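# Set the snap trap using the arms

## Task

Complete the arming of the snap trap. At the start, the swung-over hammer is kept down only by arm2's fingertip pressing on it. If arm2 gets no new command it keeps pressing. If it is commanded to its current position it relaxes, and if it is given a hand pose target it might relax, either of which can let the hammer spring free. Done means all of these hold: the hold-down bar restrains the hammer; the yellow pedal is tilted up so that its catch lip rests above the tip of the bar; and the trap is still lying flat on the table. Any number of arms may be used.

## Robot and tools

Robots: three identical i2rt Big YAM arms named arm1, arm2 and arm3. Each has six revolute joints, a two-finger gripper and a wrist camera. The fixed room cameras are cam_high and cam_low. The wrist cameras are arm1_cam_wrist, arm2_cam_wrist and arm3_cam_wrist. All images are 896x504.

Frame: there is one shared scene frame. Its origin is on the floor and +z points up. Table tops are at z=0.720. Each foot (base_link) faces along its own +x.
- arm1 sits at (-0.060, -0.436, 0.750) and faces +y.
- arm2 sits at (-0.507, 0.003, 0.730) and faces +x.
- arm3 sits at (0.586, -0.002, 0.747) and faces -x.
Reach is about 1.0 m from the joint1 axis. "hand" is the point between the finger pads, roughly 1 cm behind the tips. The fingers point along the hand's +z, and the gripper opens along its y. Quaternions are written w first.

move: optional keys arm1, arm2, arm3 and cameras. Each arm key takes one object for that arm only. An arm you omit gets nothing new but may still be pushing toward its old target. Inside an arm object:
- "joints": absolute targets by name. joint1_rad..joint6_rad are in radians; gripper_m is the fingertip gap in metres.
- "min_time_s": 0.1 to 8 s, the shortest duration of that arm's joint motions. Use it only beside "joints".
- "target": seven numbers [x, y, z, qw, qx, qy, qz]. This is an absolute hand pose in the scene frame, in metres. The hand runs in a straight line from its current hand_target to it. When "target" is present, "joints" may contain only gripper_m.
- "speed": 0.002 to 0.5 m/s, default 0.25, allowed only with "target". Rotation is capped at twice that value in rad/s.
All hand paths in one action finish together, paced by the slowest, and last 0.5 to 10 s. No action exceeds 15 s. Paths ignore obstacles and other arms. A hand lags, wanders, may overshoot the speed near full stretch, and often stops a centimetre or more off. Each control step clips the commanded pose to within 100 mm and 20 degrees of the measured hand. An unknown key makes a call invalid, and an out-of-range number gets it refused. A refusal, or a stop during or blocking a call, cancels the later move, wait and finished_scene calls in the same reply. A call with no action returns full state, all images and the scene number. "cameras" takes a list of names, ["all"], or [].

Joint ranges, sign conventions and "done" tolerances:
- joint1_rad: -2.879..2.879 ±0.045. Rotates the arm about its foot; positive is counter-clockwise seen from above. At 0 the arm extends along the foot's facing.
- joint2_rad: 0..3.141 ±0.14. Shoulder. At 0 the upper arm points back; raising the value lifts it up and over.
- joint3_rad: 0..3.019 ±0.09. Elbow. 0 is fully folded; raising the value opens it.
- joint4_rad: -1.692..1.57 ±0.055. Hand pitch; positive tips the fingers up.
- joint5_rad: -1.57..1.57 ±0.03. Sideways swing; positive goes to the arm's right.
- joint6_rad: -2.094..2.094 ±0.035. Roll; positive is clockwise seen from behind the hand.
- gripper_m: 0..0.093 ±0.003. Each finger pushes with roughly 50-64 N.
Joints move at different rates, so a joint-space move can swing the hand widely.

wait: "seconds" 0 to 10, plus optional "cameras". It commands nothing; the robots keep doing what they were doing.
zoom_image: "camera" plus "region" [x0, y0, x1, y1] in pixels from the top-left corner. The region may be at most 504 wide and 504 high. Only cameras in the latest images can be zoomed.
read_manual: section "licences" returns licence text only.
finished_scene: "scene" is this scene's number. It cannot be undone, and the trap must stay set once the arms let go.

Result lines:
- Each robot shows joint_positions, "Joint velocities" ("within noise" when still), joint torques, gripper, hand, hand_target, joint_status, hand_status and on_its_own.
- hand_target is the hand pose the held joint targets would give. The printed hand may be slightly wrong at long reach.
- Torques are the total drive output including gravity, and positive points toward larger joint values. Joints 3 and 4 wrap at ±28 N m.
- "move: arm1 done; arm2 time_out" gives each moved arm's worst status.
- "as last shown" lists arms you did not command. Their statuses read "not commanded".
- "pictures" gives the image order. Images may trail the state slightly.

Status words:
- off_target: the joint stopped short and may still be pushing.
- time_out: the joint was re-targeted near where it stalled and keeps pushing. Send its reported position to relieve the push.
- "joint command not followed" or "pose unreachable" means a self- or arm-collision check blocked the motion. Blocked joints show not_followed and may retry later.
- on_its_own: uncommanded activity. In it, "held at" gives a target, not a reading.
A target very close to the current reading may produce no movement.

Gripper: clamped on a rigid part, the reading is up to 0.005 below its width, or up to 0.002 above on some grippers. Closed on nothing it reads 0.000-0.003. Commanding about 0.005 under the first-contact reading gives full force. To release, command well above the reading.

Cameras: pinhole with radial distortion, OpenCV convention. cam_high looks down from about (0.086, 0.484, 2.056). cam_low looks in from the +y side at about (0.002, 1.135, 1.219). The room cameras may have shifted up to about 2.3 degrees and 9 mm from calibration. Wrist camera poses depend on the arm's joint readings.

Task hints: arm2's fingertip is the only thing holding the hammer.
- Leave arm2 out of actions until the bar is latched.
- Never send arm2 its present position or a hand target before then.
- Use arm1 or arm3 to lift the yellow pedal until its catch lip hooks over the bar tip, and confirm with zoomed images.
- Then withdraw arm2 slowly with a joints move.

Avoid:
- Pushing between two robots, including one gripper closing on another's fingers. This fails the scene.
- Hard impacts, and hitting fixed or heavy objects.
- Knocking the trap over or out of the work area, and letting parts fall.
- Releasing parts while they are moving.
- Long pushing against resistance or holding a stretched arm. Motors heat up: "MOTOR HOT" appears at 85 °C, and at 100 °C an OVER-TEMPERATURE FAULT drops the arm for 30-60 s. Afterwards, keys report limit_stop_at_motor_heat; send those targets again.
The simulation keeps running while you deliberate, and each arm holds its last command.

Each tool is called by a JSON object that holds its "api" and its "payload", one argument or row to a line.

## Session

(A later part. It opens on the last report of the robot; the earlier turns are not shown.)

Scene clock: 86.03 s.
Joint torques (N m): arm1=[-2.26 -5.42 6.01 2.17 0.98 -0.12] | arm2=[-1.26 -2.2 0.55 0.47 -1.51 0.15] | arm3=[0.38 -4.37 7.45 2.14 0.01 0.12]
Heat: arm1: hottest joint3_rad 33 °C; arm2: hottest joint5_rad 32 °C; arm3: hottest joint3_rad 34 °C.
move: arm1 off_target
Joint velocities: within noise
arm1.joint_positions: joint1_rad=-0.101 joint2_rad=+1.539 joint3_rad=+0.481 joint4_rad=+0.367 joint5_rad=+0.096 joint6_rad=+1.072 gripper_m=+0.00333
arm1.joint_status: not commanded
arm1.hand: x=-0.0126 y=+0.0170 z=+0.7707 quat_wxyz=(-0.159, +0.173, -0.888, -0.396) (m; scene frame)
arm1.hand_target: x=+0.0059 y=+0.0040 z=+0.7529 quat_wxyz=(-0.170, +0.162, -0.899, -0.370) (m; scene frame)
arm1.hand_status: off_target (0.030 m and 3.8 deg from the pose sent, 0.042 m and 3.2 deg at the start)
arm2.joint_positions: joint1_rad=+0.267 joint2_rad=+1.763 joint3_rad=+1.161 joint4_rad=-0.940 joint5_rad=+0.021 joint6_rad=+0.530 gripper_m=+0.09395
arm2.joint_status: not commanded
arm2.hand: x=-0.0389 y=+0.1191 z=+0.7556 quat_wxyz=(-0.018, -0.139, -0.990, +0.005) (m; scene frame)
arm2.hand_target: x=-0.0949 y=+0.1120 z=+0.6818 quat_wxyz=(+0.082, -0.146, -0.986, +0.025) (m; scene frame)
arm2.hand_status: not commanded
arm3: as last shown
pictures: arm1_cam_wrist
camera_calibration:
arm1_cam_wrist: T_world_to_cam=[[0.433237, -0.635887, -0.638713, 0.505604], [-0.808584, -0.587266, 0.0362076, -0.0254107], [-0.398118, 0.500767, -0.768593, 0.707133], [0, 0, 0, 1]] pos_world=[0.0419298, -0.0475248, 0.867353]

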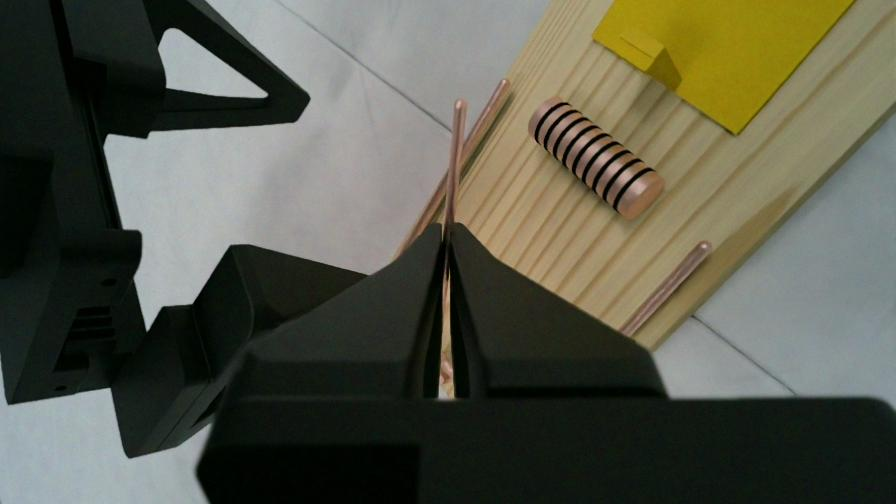

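{"api": "move", "payload": {
  "arm1": {"joints":{"gripper_m":0.014}}
}}

{"api": "move", "payload": {
  "arm1": {"target":[-0.018,-0.08,0.805,-0.171,0.162,-0.899,-0.370],"speed":0.15},
  "arm2": {"joints":{"joint2_rad":1.93},"min_time_s":1},
  "arm3": {"target":[0.075,-0.03,0.8,0,0.94,0,-0.342],"speed":0.15},
  "cameras": ["arm1_cam_wrist","arm2_cam_wrist","arm3_cam_wrist","cam_low"]
}}

{"api": "zoom_image", "payload": {
  "camera": "cam_low",
  "region": [350, 220, 530, 320]
}}

Scene clock: 92.03 s.
Joint torques (N m): arm1=[0.15 -6.89 7.1 2.15 0.33 -0.1] | arm2=[-0.32 -2.14 0.32 0.5 -1.49 0.15] | arm3=[1.2 -4.31 7.6 1.99 0.06 0.1]
Heat: arm1: hottest joint3_rad 33 °C; arm2: hottest joint5_rad 32 °C; arm3: hottest joint3_rad 34 °C.
move: arm1 done
Joint velocities: within noise
arm1.joint_positions: joint1_rad=-0.129 joint2_rad=+1.560 joint3_rad=+0.464 joint4_rad=+0.367 joint5_rad=+0.111 joint6_rad=+1.071 gripper_m=+0.01395
arm1.joint_status: all done
arm1.hand: x=+0.0019 y=+0.0040 z=+0.7555 quat_wxyz=(-0.166, +0.160, -0.898, -0.375) (m; scene frame)
arm1.hand_target: x=+0.0059 y=+0.0041 z=+0.7531 quat_wxyz=(-0.171, +0.162, -0.899, -0.370) (m; scene frame)
arm1.hand_status: not commanded
arm2.joint_positions: joint1_rad=+0.267 joint2_rad=+1.764 joint3_rad=+1.160 joint4_rad=-0.940 joint5_rad=+0.021 joint6_rad=+0.530 gripper_m=+0.09395
arm2.joint_status: not commanded
arm2.hand: x=-0.0392 y=+0.1190 z=+0.7553 quat_wxyz=(-0.018, -0.139, -0.990, +0.005) (m; scene frame)
arm2.hand_target: x=-0.0950 y=+0.1120 z=+0.6818 quat_wxyz=(+0.082, -0.146, -0.986, +0.026) (m; scene frame)
arm2.hand_status: not commanded
arm3: as last shown
pictures: none

Scene clock: 94.80 s.
Joint torques (N m): arm1=[2.02 -4.54 9.2 2.06 0.4 0.12] | arm2=[-0.15 1.55 -0.02 0.36 -1.49 0.12] | arm3=[0.91 -9.47 10.77 1.87 0.05 0.11]
Heat: arm1: hottest joint3_rad 33 °C; arm2: hottest joint5_rad 32 °C; arm3: hottest joint3_rad 34 °C.
move: arm1 done; arm2 time_out; arm3 off_target
Joint velocities: within noise
arm1.joint_positions: joint1_rad=-0.083 joint2_rad=+1.130 joint3_rad=+0.290 joint4_rad=+0.085 joint5_rad=+0.159 joint6_rad=+1.091 gripper_m=+0.01395
arm1.joint_status: not commanded
arm1.hand: x=-0.0144 y=-0.0824 z=+0.7995 quat_wxyz=(-0.172, +0.164, -0.901, -0.363) (m; scene frame)
arm1.hand_target: x=-0.0180 y=-0.0800 z=+0.8049 quat_wxyz=(-0.171, +0.162, -0.899, -0.370) (m; scene frame)
arm1.hand_status: done (0.007 m and 0.9 deg from the pose sent, 0.099 m and 0.8 deg at the start)
arm2.joint_positions: joint1_rad=+0.267 joint2_rad=+1.774 joint3_rad=+1.162 joint4_rad=-0.940 joint5_rad=+0.021 joint6_rad=+0.530 gripper_m=+0.09395
arm2.joint_status: joint2_rad time_out (moved +0.011 of +0.166)
arm2.on_its_own: joint2_rad reads +1.774 and still pushes toward +1.930 since a time_out; joint5_rad reads +0.021 and still pushes toward -0.019 since a time_out
arm2.hand: x=-0.0394 y=+0.1189 z=+0.7510 quat_wxyz=(-0.014, -0.139, -0.990, +0.007) (m; scene frame)
arm2.hand_target: x=-0.1031 y=+0.1099 z=+0.6638 quat_wxyz=(+0.103, -0.146, -0.983, +0.034) (m; scene frame)
arm2.hand_status: not commanded
arm3.joint_positions: joint1_rad=+0.118 joint2_rad=+1.508 joint3_rad=+0.707 joint4_rad=-0.117 joint5_rad=+0.056 joint6_rad=+0.041 gripper_m=+0.00050
arm3.joint_status: not commanded
arm3.hand: x=+0.1037 y=-0.0238 z=+0.7835 quat_wxyz=(-0.005, +0.949, +0.001, -0.316) (m; scene frame)
arm3.hand_target: x=+0.0770 y=-0.0300 z=+0.8010 quat_wxyz=(+0.000, +0.940, +0.000, -0.342) (m; scene frame)
arm3.hand_status: off_target (0.034 m and 3.2 deg from the pose sent, 0.129 m and 0.5 deg at the start)
pictures: arm1_cam_wrist, arm2_cam_wrist, arm3_cam_wrist, cam_low
camera_calibration:
arm1_cam_wrist: T_world_to_cam=[[0.419402, -0.692115, -0.587434, 0.41576], [-0.833836, -0.549543, 0.0521498, -0.0963213], [-0.358914, 0.467952, -0.80759, 0.807332], [0, 0, 0, 1]] pos_world=[0.035076, -0.142971, 0.901247]
arm2_cam_wrist: T_world_to_cam=[[-0.273026, -0.961958, 0.00966957, 0.0953279], [-0.796211, 0.231601, 0.558935, -0.475629], [-0.539912, 0.144905, -0.829155, 0.709188], [0, 0, 0, 1]] pos_world=[0.0302248, 0.0990931, 0.85295]
arm3_cam_wrist: T_world_to_cam=[[-0.00069708, 0.999974, 0.00718735, 0.0174718], [0.999567, 0.000908296, -0.0294258, -0.0754112], [-0.0294316, 0.00716372, -0.999541, 0.911786], [0, 0, 0, 1]] pos_world=[0.102226, -0.0239346, 0.909023]

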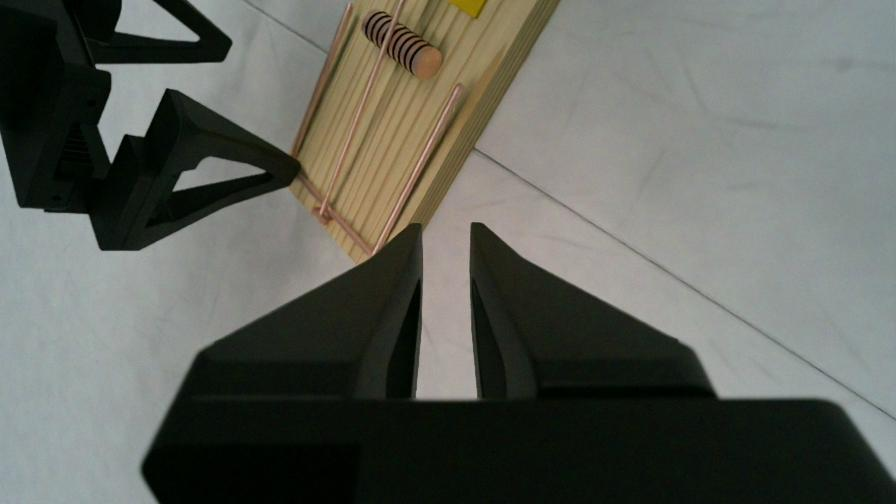

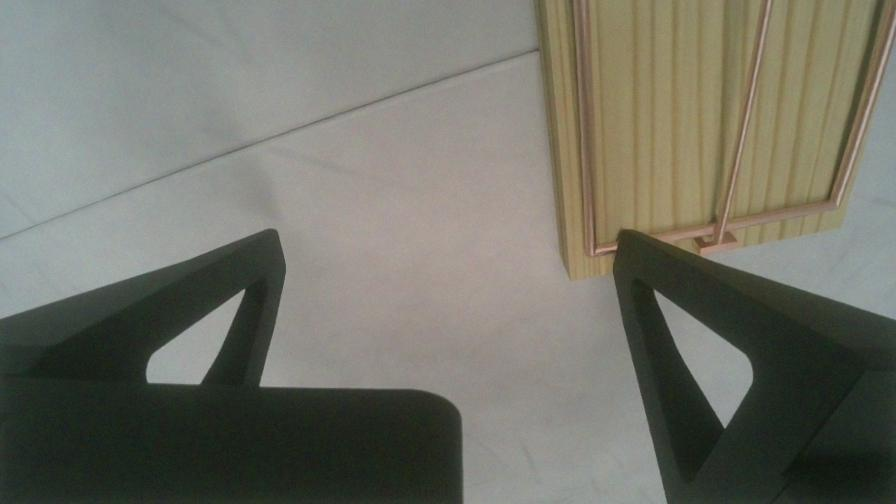

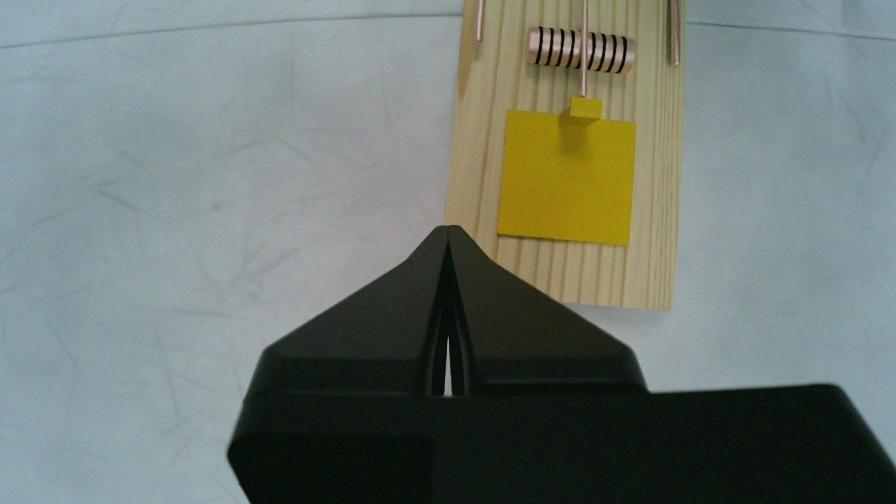

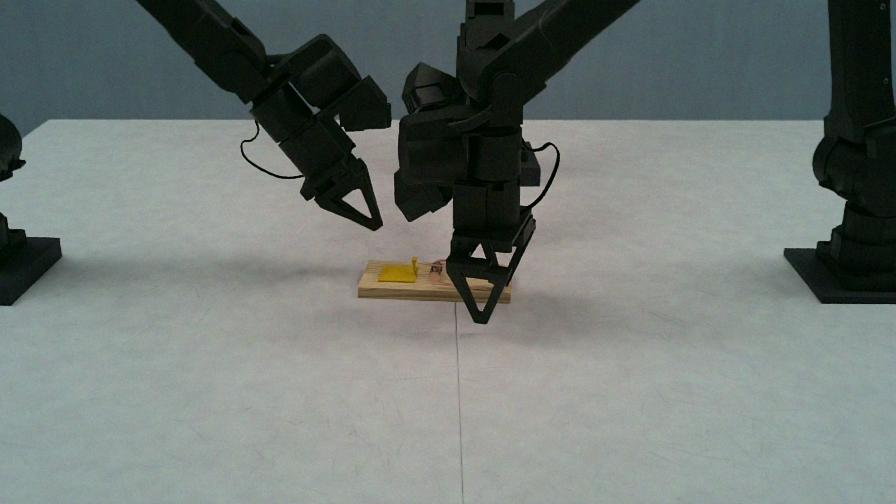

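Scaled by 2.800 from the camera's 896x504 image, which has a finer 1280x720 frame.

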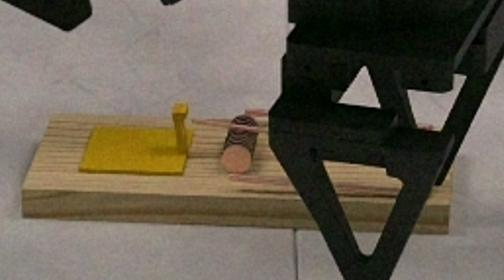

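{"api": "move", "payload": {
  "arm3": {"target":[0.065,0.019,0.768,0,0.94,0,-0.342],"speed":0.12},
  "cameras": ["arm3_cam_wrist"]
}}

{"api": "move", "payload": {
  "arm3": {"target":[0.036,0.022,0.768,0,0.94,0,-0.342],"speed":0.05},
  "cameras": ["arm3_cam_wrist","cam_low"]
}}

{"api": "zoom_image", "payload": {
  "camera": "cam_low",
  "region": [370, 235, 470, 305]
}}

{"api": "zoom_image", "payload": {
  "camera": "arm3_cam_wrist",
  "region": [350, 100, 570, 300]
}}

Scene clock: 101.77 s.
Joint torques (N m): arm1=[1.73 -4.6 9.25 1.96 0.41 0.14] | arm2=[-0.09 1.03 0.12 0.47 -1.5 0.19] | arm3=[-0.03 -10.4 9.88 1.89 -0.04 -0.09]
Heat: arm1: hottest joint3_rad 33 °C; arm2: hottest joint5_rad 32 °C; arm3: hottest joint3_rad 35 °C.
move: arm3 off_target
Joint velocities: within noise
arm1, arm2: as last shown
arm2.on_its_own: joint2_rad reads +1.774 and still pushes toward +1.930 since a time_out; joint5_rad reads +0.021 and still pushes toward -0.019 since a time_out
arm3.joint_positions: joint1_rad=+0.009 joint2_rad=+1.604 joint3_rad=+0.712 joint4_rad=-0.020 joint5_rad=-0.021 joint6_rad=-0.033 gripper_m=+0.00050
arm3.joint_status: not commanded
arm3.hand: x=+0.0924 y=+0.0158 z=+0.7546 quat_wxyz=(+0.002, +0.948, -0.003, -0.318) (m; scene frame)
arm3.hand_target: x=+0.0666 y=+0.0190 z=+0.7690 quat_wxyz=(+0.000, +0.940, +0.000, -0.342) (m; scene frame)
arm3.hand_status: off_target (0.031 m and 2.9 deg from the pose sent, 0.060 m and 3.2 deg at the start)
pictures: arm3_cam_wrist
camera_calibration:
arm3_cam_wrist: T_world_to_cam=[[0.00339562, 0.999956, -0.00869984, -0.0103244], [0.999442, -0.00368274, -0.0332029, -0.0620957], [-0.0332335, -0.00858224, -0.999411, 0.882681], [0, 0, 0, 1]] pos_world=[0.0914307, 0.0176707, 0.88001]

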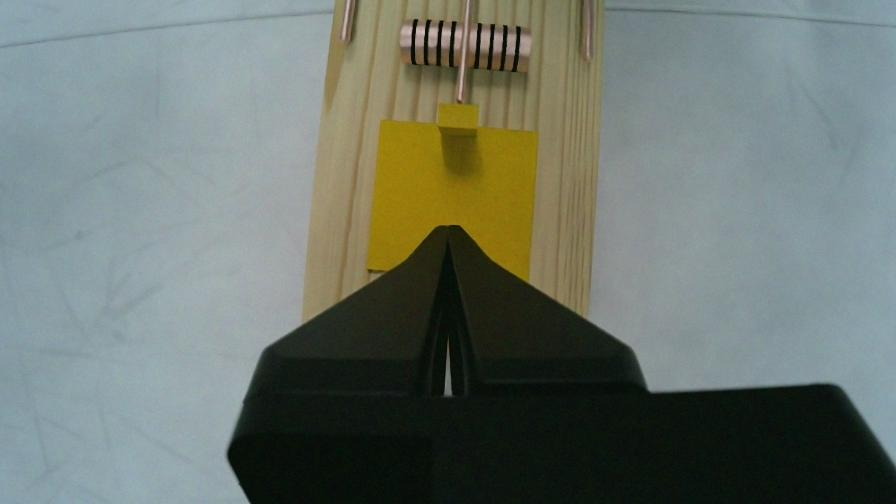

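Scene clock: 103.00 s.
Joint torques (N m): arm1=[1.85 -4.6 9.22 2 0.4 0.14] | arm2=[0.09 0.62 0.08 0.43 -1.5 0.1] | arm3=[-0.44 -10.81 10.17 1.2 0.01 -0.07]
Heat: arm1: hottest joint3_rad 33 °C; arm2: hottest joint5_rad 32 °C; arm3: hottest joint3_rad 35 °C.
move: arm3 off_target
Joint velocities: within noise
arm1, arm2: as last shown
arm2.on_its_own: joint2_rad reads +1.774 and still pushes toward +1.930 since a time_out; joint5_rad reads +0.021 and still pushes toward -0.019 since a time_out
arm3.joint_positions: joint1_rad=+0.009 joint2_rad=+1.658 joint3_rad=+0.796 joint4_rad=-0.020 joint5_rad=-0.023 joint6_rad=-0.036 gripper_m=+0.00050
arm3.joint_status: not commanded
arm3.hand: x=+0.0572 y=+0.0170 z=+0.7614 quat_wxyz=(+0.002, +0.943, -0.001, -0.332) (m; scene frame)
arm3.hand_target: x=+0.0370 y=+0.0220 z=+0.7686 quat_wxyz=(+0.000, +0.940, +0.000, -0.342) (m; scene frame)
arm3.hand_status: off_target (0.023 m and 1.2 deg from the pose sent, 0.058 m and 2.9 deg at the start)
pictures: arm3_cam_wrist, cam_low
camera_calibration:
arm3_cam_wrist: T_world_to_cam=[[-0.000620474, 0.99997, -0.00770443, -0.0117992], [0.997961, 0.000127523, -0.0638191, -0.00331499], [-0.0638163, -0.00772832, -0.997932, 0.889054], [0, 0, 0, 1]] pos_world=[0.060037, 0.0186701, 0.886913]

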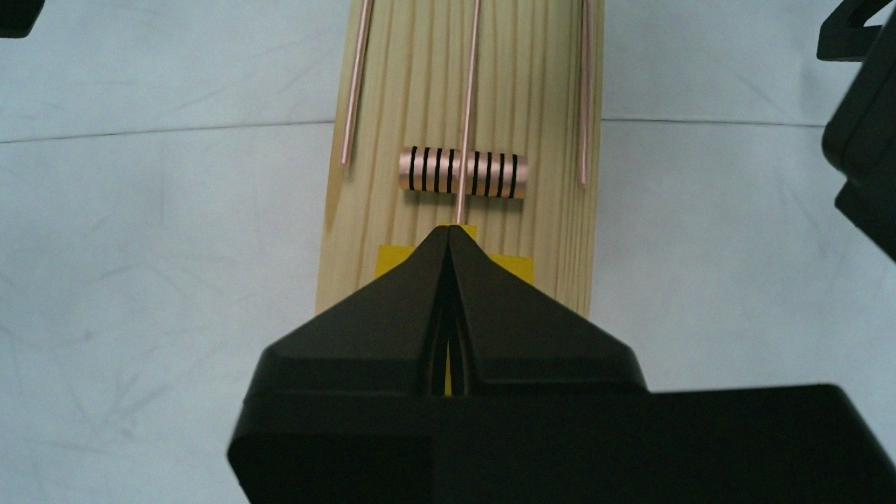

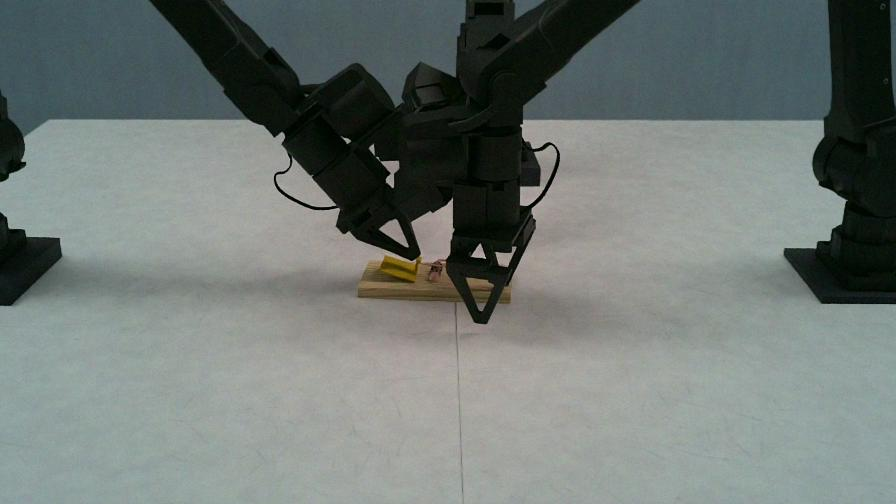

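Scaled by 5.040 from the camera's 896x504 image, which has a finer 1280x720 frame.

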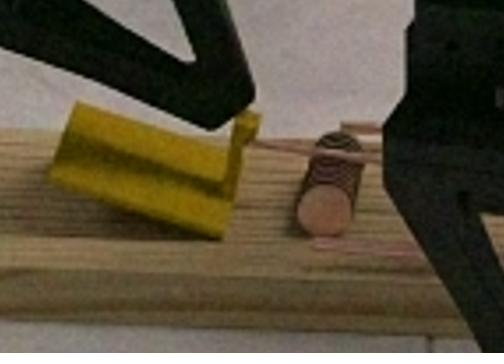

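Scaled by 2.291 from the camera's 896x504 image, which has a finer 1280x720 frame.

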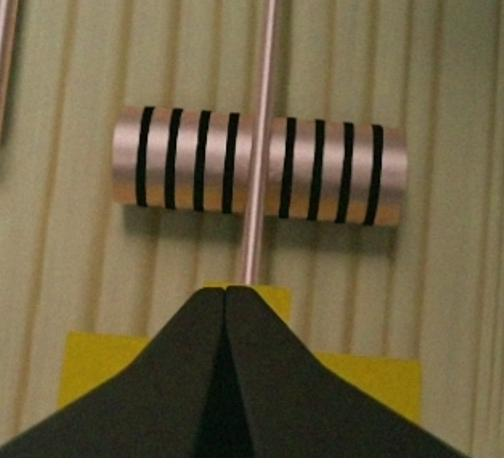

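{"api": "move", "payload": {
  "arm3": {"target":[0.026,0.023,0.766,0,0.94,0,-0.342],"speed":0.05}
}}

{"api": "move", "payload": {
  "arm2": {"joints":{"joint1_rad":0.267,"joint2_rad":1.765,"joint3_rad":1.162,"joint4_rad":-0.94,"joint5_rad":0.021,"joint6_rad":0.53},"min_time_s":2},
  "cameras": ["arm3_cam_wrist","cam_low"]
}}

{"api": "zoom_image", "payload": {
  "camera": "cam_low",
  "region": [370, 235, 470, 305]
}}

Scene clock: 109.30 s.
Joint torques (N m): arm1=[1.85 -4.54 9.22 1.99 0.41 0.13] | arm2=[-0.67 0.97 0.14 0.49 -1.52 0.07] | arm3=[-0.38 -9.35 11.59 1.31 -0.02 -0.11]
Heat: arm1: hottest joint3_rad 33 °C; arm2: hottest joint5_rad 32 °C; arm3: hottest joint3_rad 36 °C.
move: arm3 off_target
Joint velocities: within noise
arm1, arm2: as last shown
arm2.on_its_own: joint2_rad reads +1.774 and still pushes toward +1.930 since a time_out; joint5_rad reads +0.021 and still pushes toward -0.019 since a time_out
arm3.joint_positions: joint1_rad=+0.008 joint2_rad=+1.659 joint3_rad=+0.802 joint4_rad=-0.031 joint5_rad=-0.025 joint6_rad=-0.036 gripper_m=+0.00050
arm3.joint_status: not commanded
arm3.hand: x=+0.0566 y=+0.0170 z=+0.7613 quat_wxyz=(+0.003, +0.944, -0.001, -0.330) (m; scene frame)
arm3.hand_target: x=+0.0283 y=+0.0230 z=+0.7670 quat_wxyz=(+0.000, +0.940, +0.000, -0.342) (m; scene frame)
arm3.hand_status: off_target (0.032 m and 1.5 deg from the pose sent, 0.032 m and 1.2 deg at the start)
pictures: none

Scene clock: 111.60 s.
Joint torques (N m): arm1=[2.14 -4.37 9.22 1.96 0.39 0.15] | arm2=[0.21 -13.51 5.01 0.58 -0.17 -0.03] | arm3=[-0.38 -10.05 11.11 1.42 0.02 -0.11]
Heat: arm1: hottest joint3_rad 33 °C; arm2: hottest joint5_rad 32 °C; arm3: hottest joint3_rad 36 °C.
move: arm2 done
Joint velocities: within noise
arm1: as last shown
arm2.joint_positions: joint1_rad=+0.267 joint2_rad=+1.765 joint3_rad=+1.171 joint4_rad=-0.945 joint5_rad=+0.025 joint6_rad=+0.530 gripper_m=+0.09395
arm2.joint_status: all done
arm2.hand: x=-0.0353 y=+0.1193 z=+0.7583 quat_wxyz=(-0.021, -0.139, -0.990, +0.006) (m; scene frame)
arm2.hand_target: x=-0.0384 y=+0.1191 z=+0.7552 quat_wxyz=(-0.018, -0.139, -0.990, +0.005) (m; scene frame)
arm2.hand_status: not commanded
arm3.joint_positions: joint1_rad=+0.008 joint2_rad=+1.666 joint3_rad=+0.811 joint4_rad=-0.031 joint5_rad=-0.026 joint6_rad=-0.036 gripper_m=+0.00050
arm3.joint_status: not commanded
arm3.hand: x=+0.0533 y=+0.0169 z=+0.7612 quat_wxyz=(+0.004, +0.944, -0.001, -0.330) (m; scene frame)
arm3.hand_target: x=+0.0284 y=+0.0230 z=+0.7669 quat_wxyz=(+0.000, +0.940, +0.000, -0.342) (m; scene frame)
arm3.hand_status: not commanded
pictures: arm3_cam_wrist, cam_low
camera_calibration:
arm3_cam_wrist: T_world_to_cam=[[-0.00247334, 0.999952, -0.00952017, -0.0101904], [0.998236, 0.00190415, -0.0593393, -0.00295478], [-0.0593183, -0.00965015, -0.998192, 0.888589], [0, 0, 0, 1]] pos_world=[0.0556339, 0.0187706, 0.886711]

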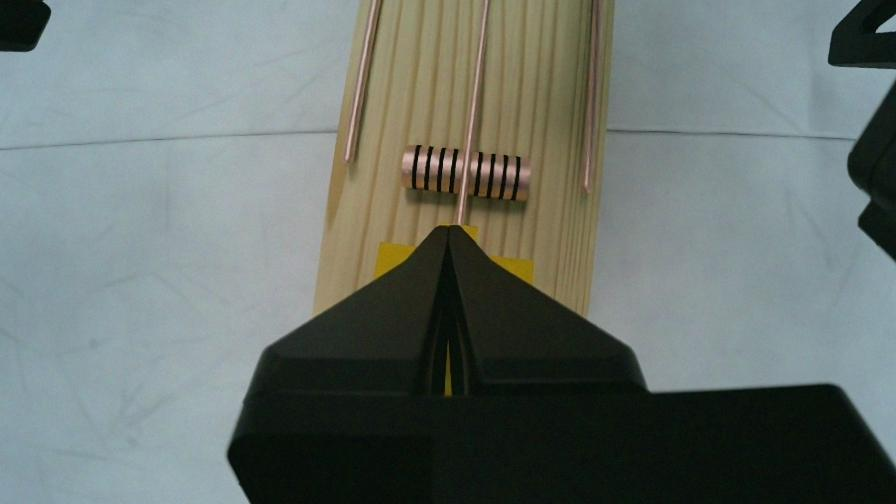

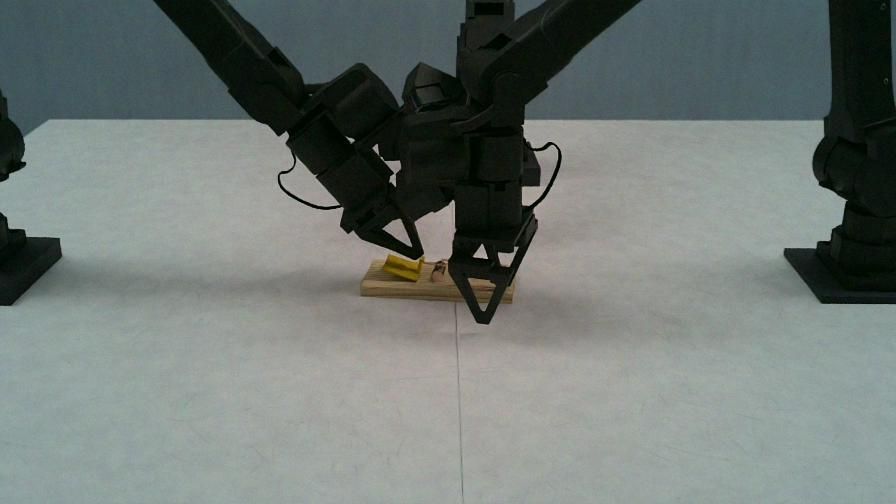

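Scaled by 5.040 from the camera's 896x504 image, which has a finer 1280x720 frame.

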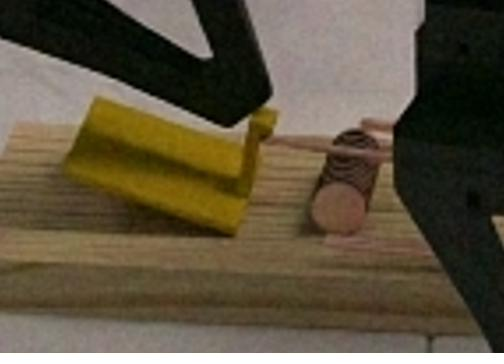

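Holding. Continue.

{"api": "move", "payload": {
  "arm2": {"joints":{"joint2_rad":1.68},"min_time_s":3}
}}

{"api": "move", "payload": {
  "arm3": {"target":[0.085,0.016,0.776,0,0.94,0,-0.342],"speed":0.06}
}}

{"api": "move", "payload": {
  "arm3": {"target":[0.135,0.01,0.825,0,0.94,0,-0.342],"speed":0.15},
  "arm2": {"joints":{"joint2_rad":1.52},"min_time_s":3},
  "cameras": ["arm3_cam_wrist","cam_low"]
}}

{"api": "zoom_image", "payload": {
  "camera": "cam_low",
  "region": [350, 220, 530, 320]
}}

Scene clock: 118.97 s.
Joint torques (N m): arm1=[2.08 -4.72 9.14 2 0.41 0.14] | arm2=[-1.2 -16.03 6.12 0.77 -0.12 0.07] | arm3=[-0.67 -10.7 10.13 1.33 0.06 -0.11]
Heat: arm1: hottest joint3_rad 33 °C; arm2: hottest joint5_rad 31 °C; arm3: hottest joint3_rad 36 °C.
move: arm2 done
Joint velocities: within noise
arm1: as last shown
arm2.joint_positions: joint1_rad=+0.267 joint2_rad=+1.706 joint3_rad=+1.159 joint4_rad=-0.945 joint5_rad=+0.024 joint6_rad=+0.530 gripper_m=+0.09395
arm2.joint_status: all done
arm2.hand: x=-0.0357 y=+0.1194 z=+0.7814 quat_wxyz=(-0.042, -0.139, -0.989, -0.003) (m; scene frame)
arm2.hand_target: x=-0.0315 y=+0.1209 z=+0.7948 quat_wxyz=(-0.057, -0.140, -0.988, -0.011) (m; scene frame)
arm2.hand_status: not commanded
arm3.joint_positions: joint1_rad=+0.008 joint2_rad=+1.675 joint3_rad=+0.822 joint4_rad=-0.031 joint5_rad=-0.026 joint6_rad=-0.037 gripper_m=+0.00050
arm3.joint_status: not commanded
arm3.hand: x=+0.0488 y=+0.0171 z=+0.7613 quat_wxyz=(+0.003, +0.943, -0.001, -0.332) (m; scene frame)
arm3.hand_target: x=+0.0282 y=+0.0230 z=+0.7670 quat_wxyz=(+0.000, +0.940, +0.000, -0.342) (m; scene frame)
arm3.hand_status: not commanded
pictures: none

Scene clock: 120.50 s.
Joint torques (N m): arm1=[2.14 -4.31 9.26 1.98 0.41 0.15] | arm2=[-0.38 -14.92 6.04 0.87 -0.12 0.08] | arm3=[0.32 -13.33 5.2 1.91 0.13 -0.01]
Heat: arm1: hottest joint3_rad 33 °C; arm2: hottest joint5_rad 31 °C; arm3: hottest joint3_rad 35 °C.
move: arm3 done
Joint velocities: within noise
arm1, arm2: as last shown
arm3.joint_positions: joint1_rad=+0.008 joint2_rad=+1.584 joint3_rad=+0.727 joint4_rad=-0.031 joint5_rad=-0.022 joint6_rad=-0.037 gripper_m=+0.00050
arm3.joint_status: not commanded
arm3.hand: x=+0.0844 y=+0.0163 z=+0.7686 quat_wxyz=(+0.002, +0.944, -0.001, -0.330) (m; scene frame)
arm3.hand_target: x=+0.0850 y=+0.0160 z=+0.7759 quat_wxyz=(+0.000, +0.940, +0.000, -0.342) (m; scene frame)
arm3.hand_status: done (0.007 m and 1.5 deg from the pose sent, 0.039 m and 1.3 deg at the start)
pictures: none

Scene clock: 123.90 s.
Joint torques (N m): arm1=[2.2 -4.13 9.18 2.04 0.39 0.14] | arm2=[-0.67 -12.69 6.72 1.05 -0.11 -0.01] | arm3=[1.03 -10.17 6.31 0.84 0.12 0.1]
Heat: arm1: hottest joint3_rad 33 °C; arm2: hottest joint5_rad 31 °C; arm3: hottest joint3_rad 35 °C.
move: arm2 done; arm3 done
Joint velocities: within noise
arm1: as last shown
arm2.joint_positions: joint1_rad=+0.267 joint2_rad=+1.544 joint3_rad=+1.159 joint4_rad=-0.945 joint5_rad=+0.024 joint6_rad=+0.530 gripper_m=+0.09395
arm2.joint_status: all done
arm2.hand: x=-0.0292 y=+0.1212 z=+0.8575 quat_wxyz=(-0.117, -0.139, -0.983, -0.034) (m; scene frame)
arm2.hand_target: x=-0.0271 y=+0.1222 z=+0.8703 quat_wxyz=(-0.131, -0.139, -0.981, -0.041) (m; scene frame)
arm2.hand_status: not commanded
arm3.joint_positions: joint1_rad=+0.013 joint2_rad=+1.335 joint3_rad=+0.643 joint4_rad=-0.163 joint5_rad=-0.014 joint6_rad=-0.037 gripper_m=+0.00050
arm3.joint_status: not commanded
arm3.hand: x=+0.1288 y=+0.0145 z=+0.8258 quat_wxyz=(-0.002, +0.938, -0.001, -0.345) (m; scene frame)
arm3.hand_target: x=+0.1349 y=+0.0101 z=+0.8248 quat_wxyz=(+0.000, +0.940, +0.000, -0.342) (m; scene frame)
arm3.hand_status: done (0.008 m and 0.5 deg from the pose sent, 0.076 m and 1.5 deg at the start)
pictures: arm3_cam_wrist, cam_low
camera_calibration:
arm3_cam_wrist: T_world_to_cam=[[0.00122347, 0.999998, 0.00178277, -0.016828], [0.995833, -0.0010558, -0.0911909, -0.0477351], [-0.0911888, 0.00188691, -0.995832, 0.959444], [0, 0, 0, 1]] pos_world=[0.135047, 0.0149672, 0.951122]

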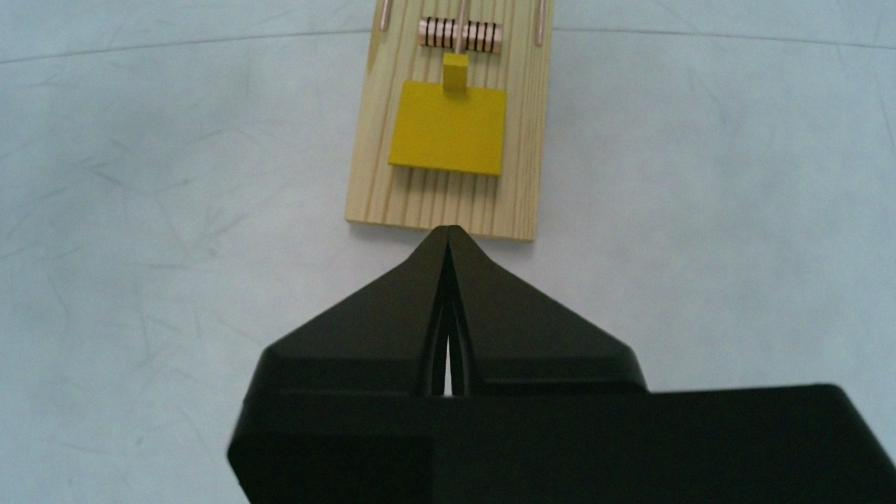

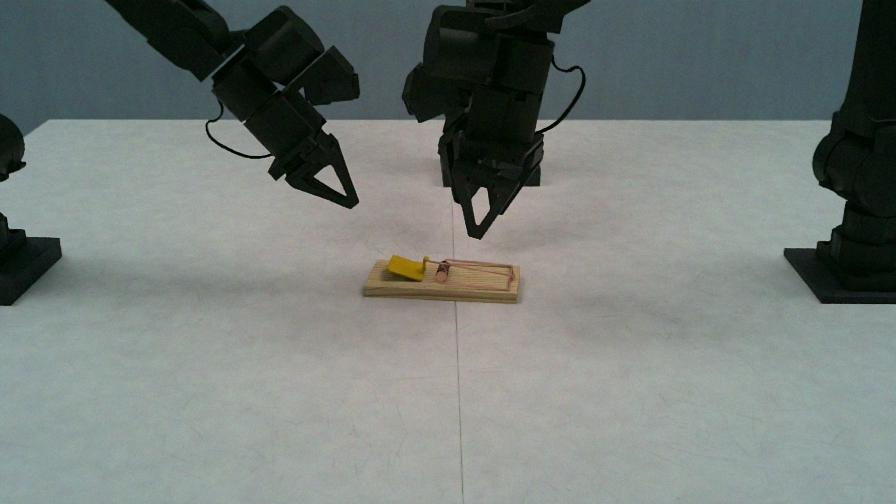

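Scaled by 2.800 from the camera's 896x504 image, which has a finer 1280x720 frame.

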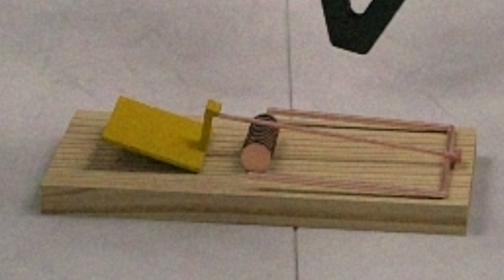

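{"api": "finished_scene", "payload": {
  "scene": 2
}}

The scene is finished: the task was done.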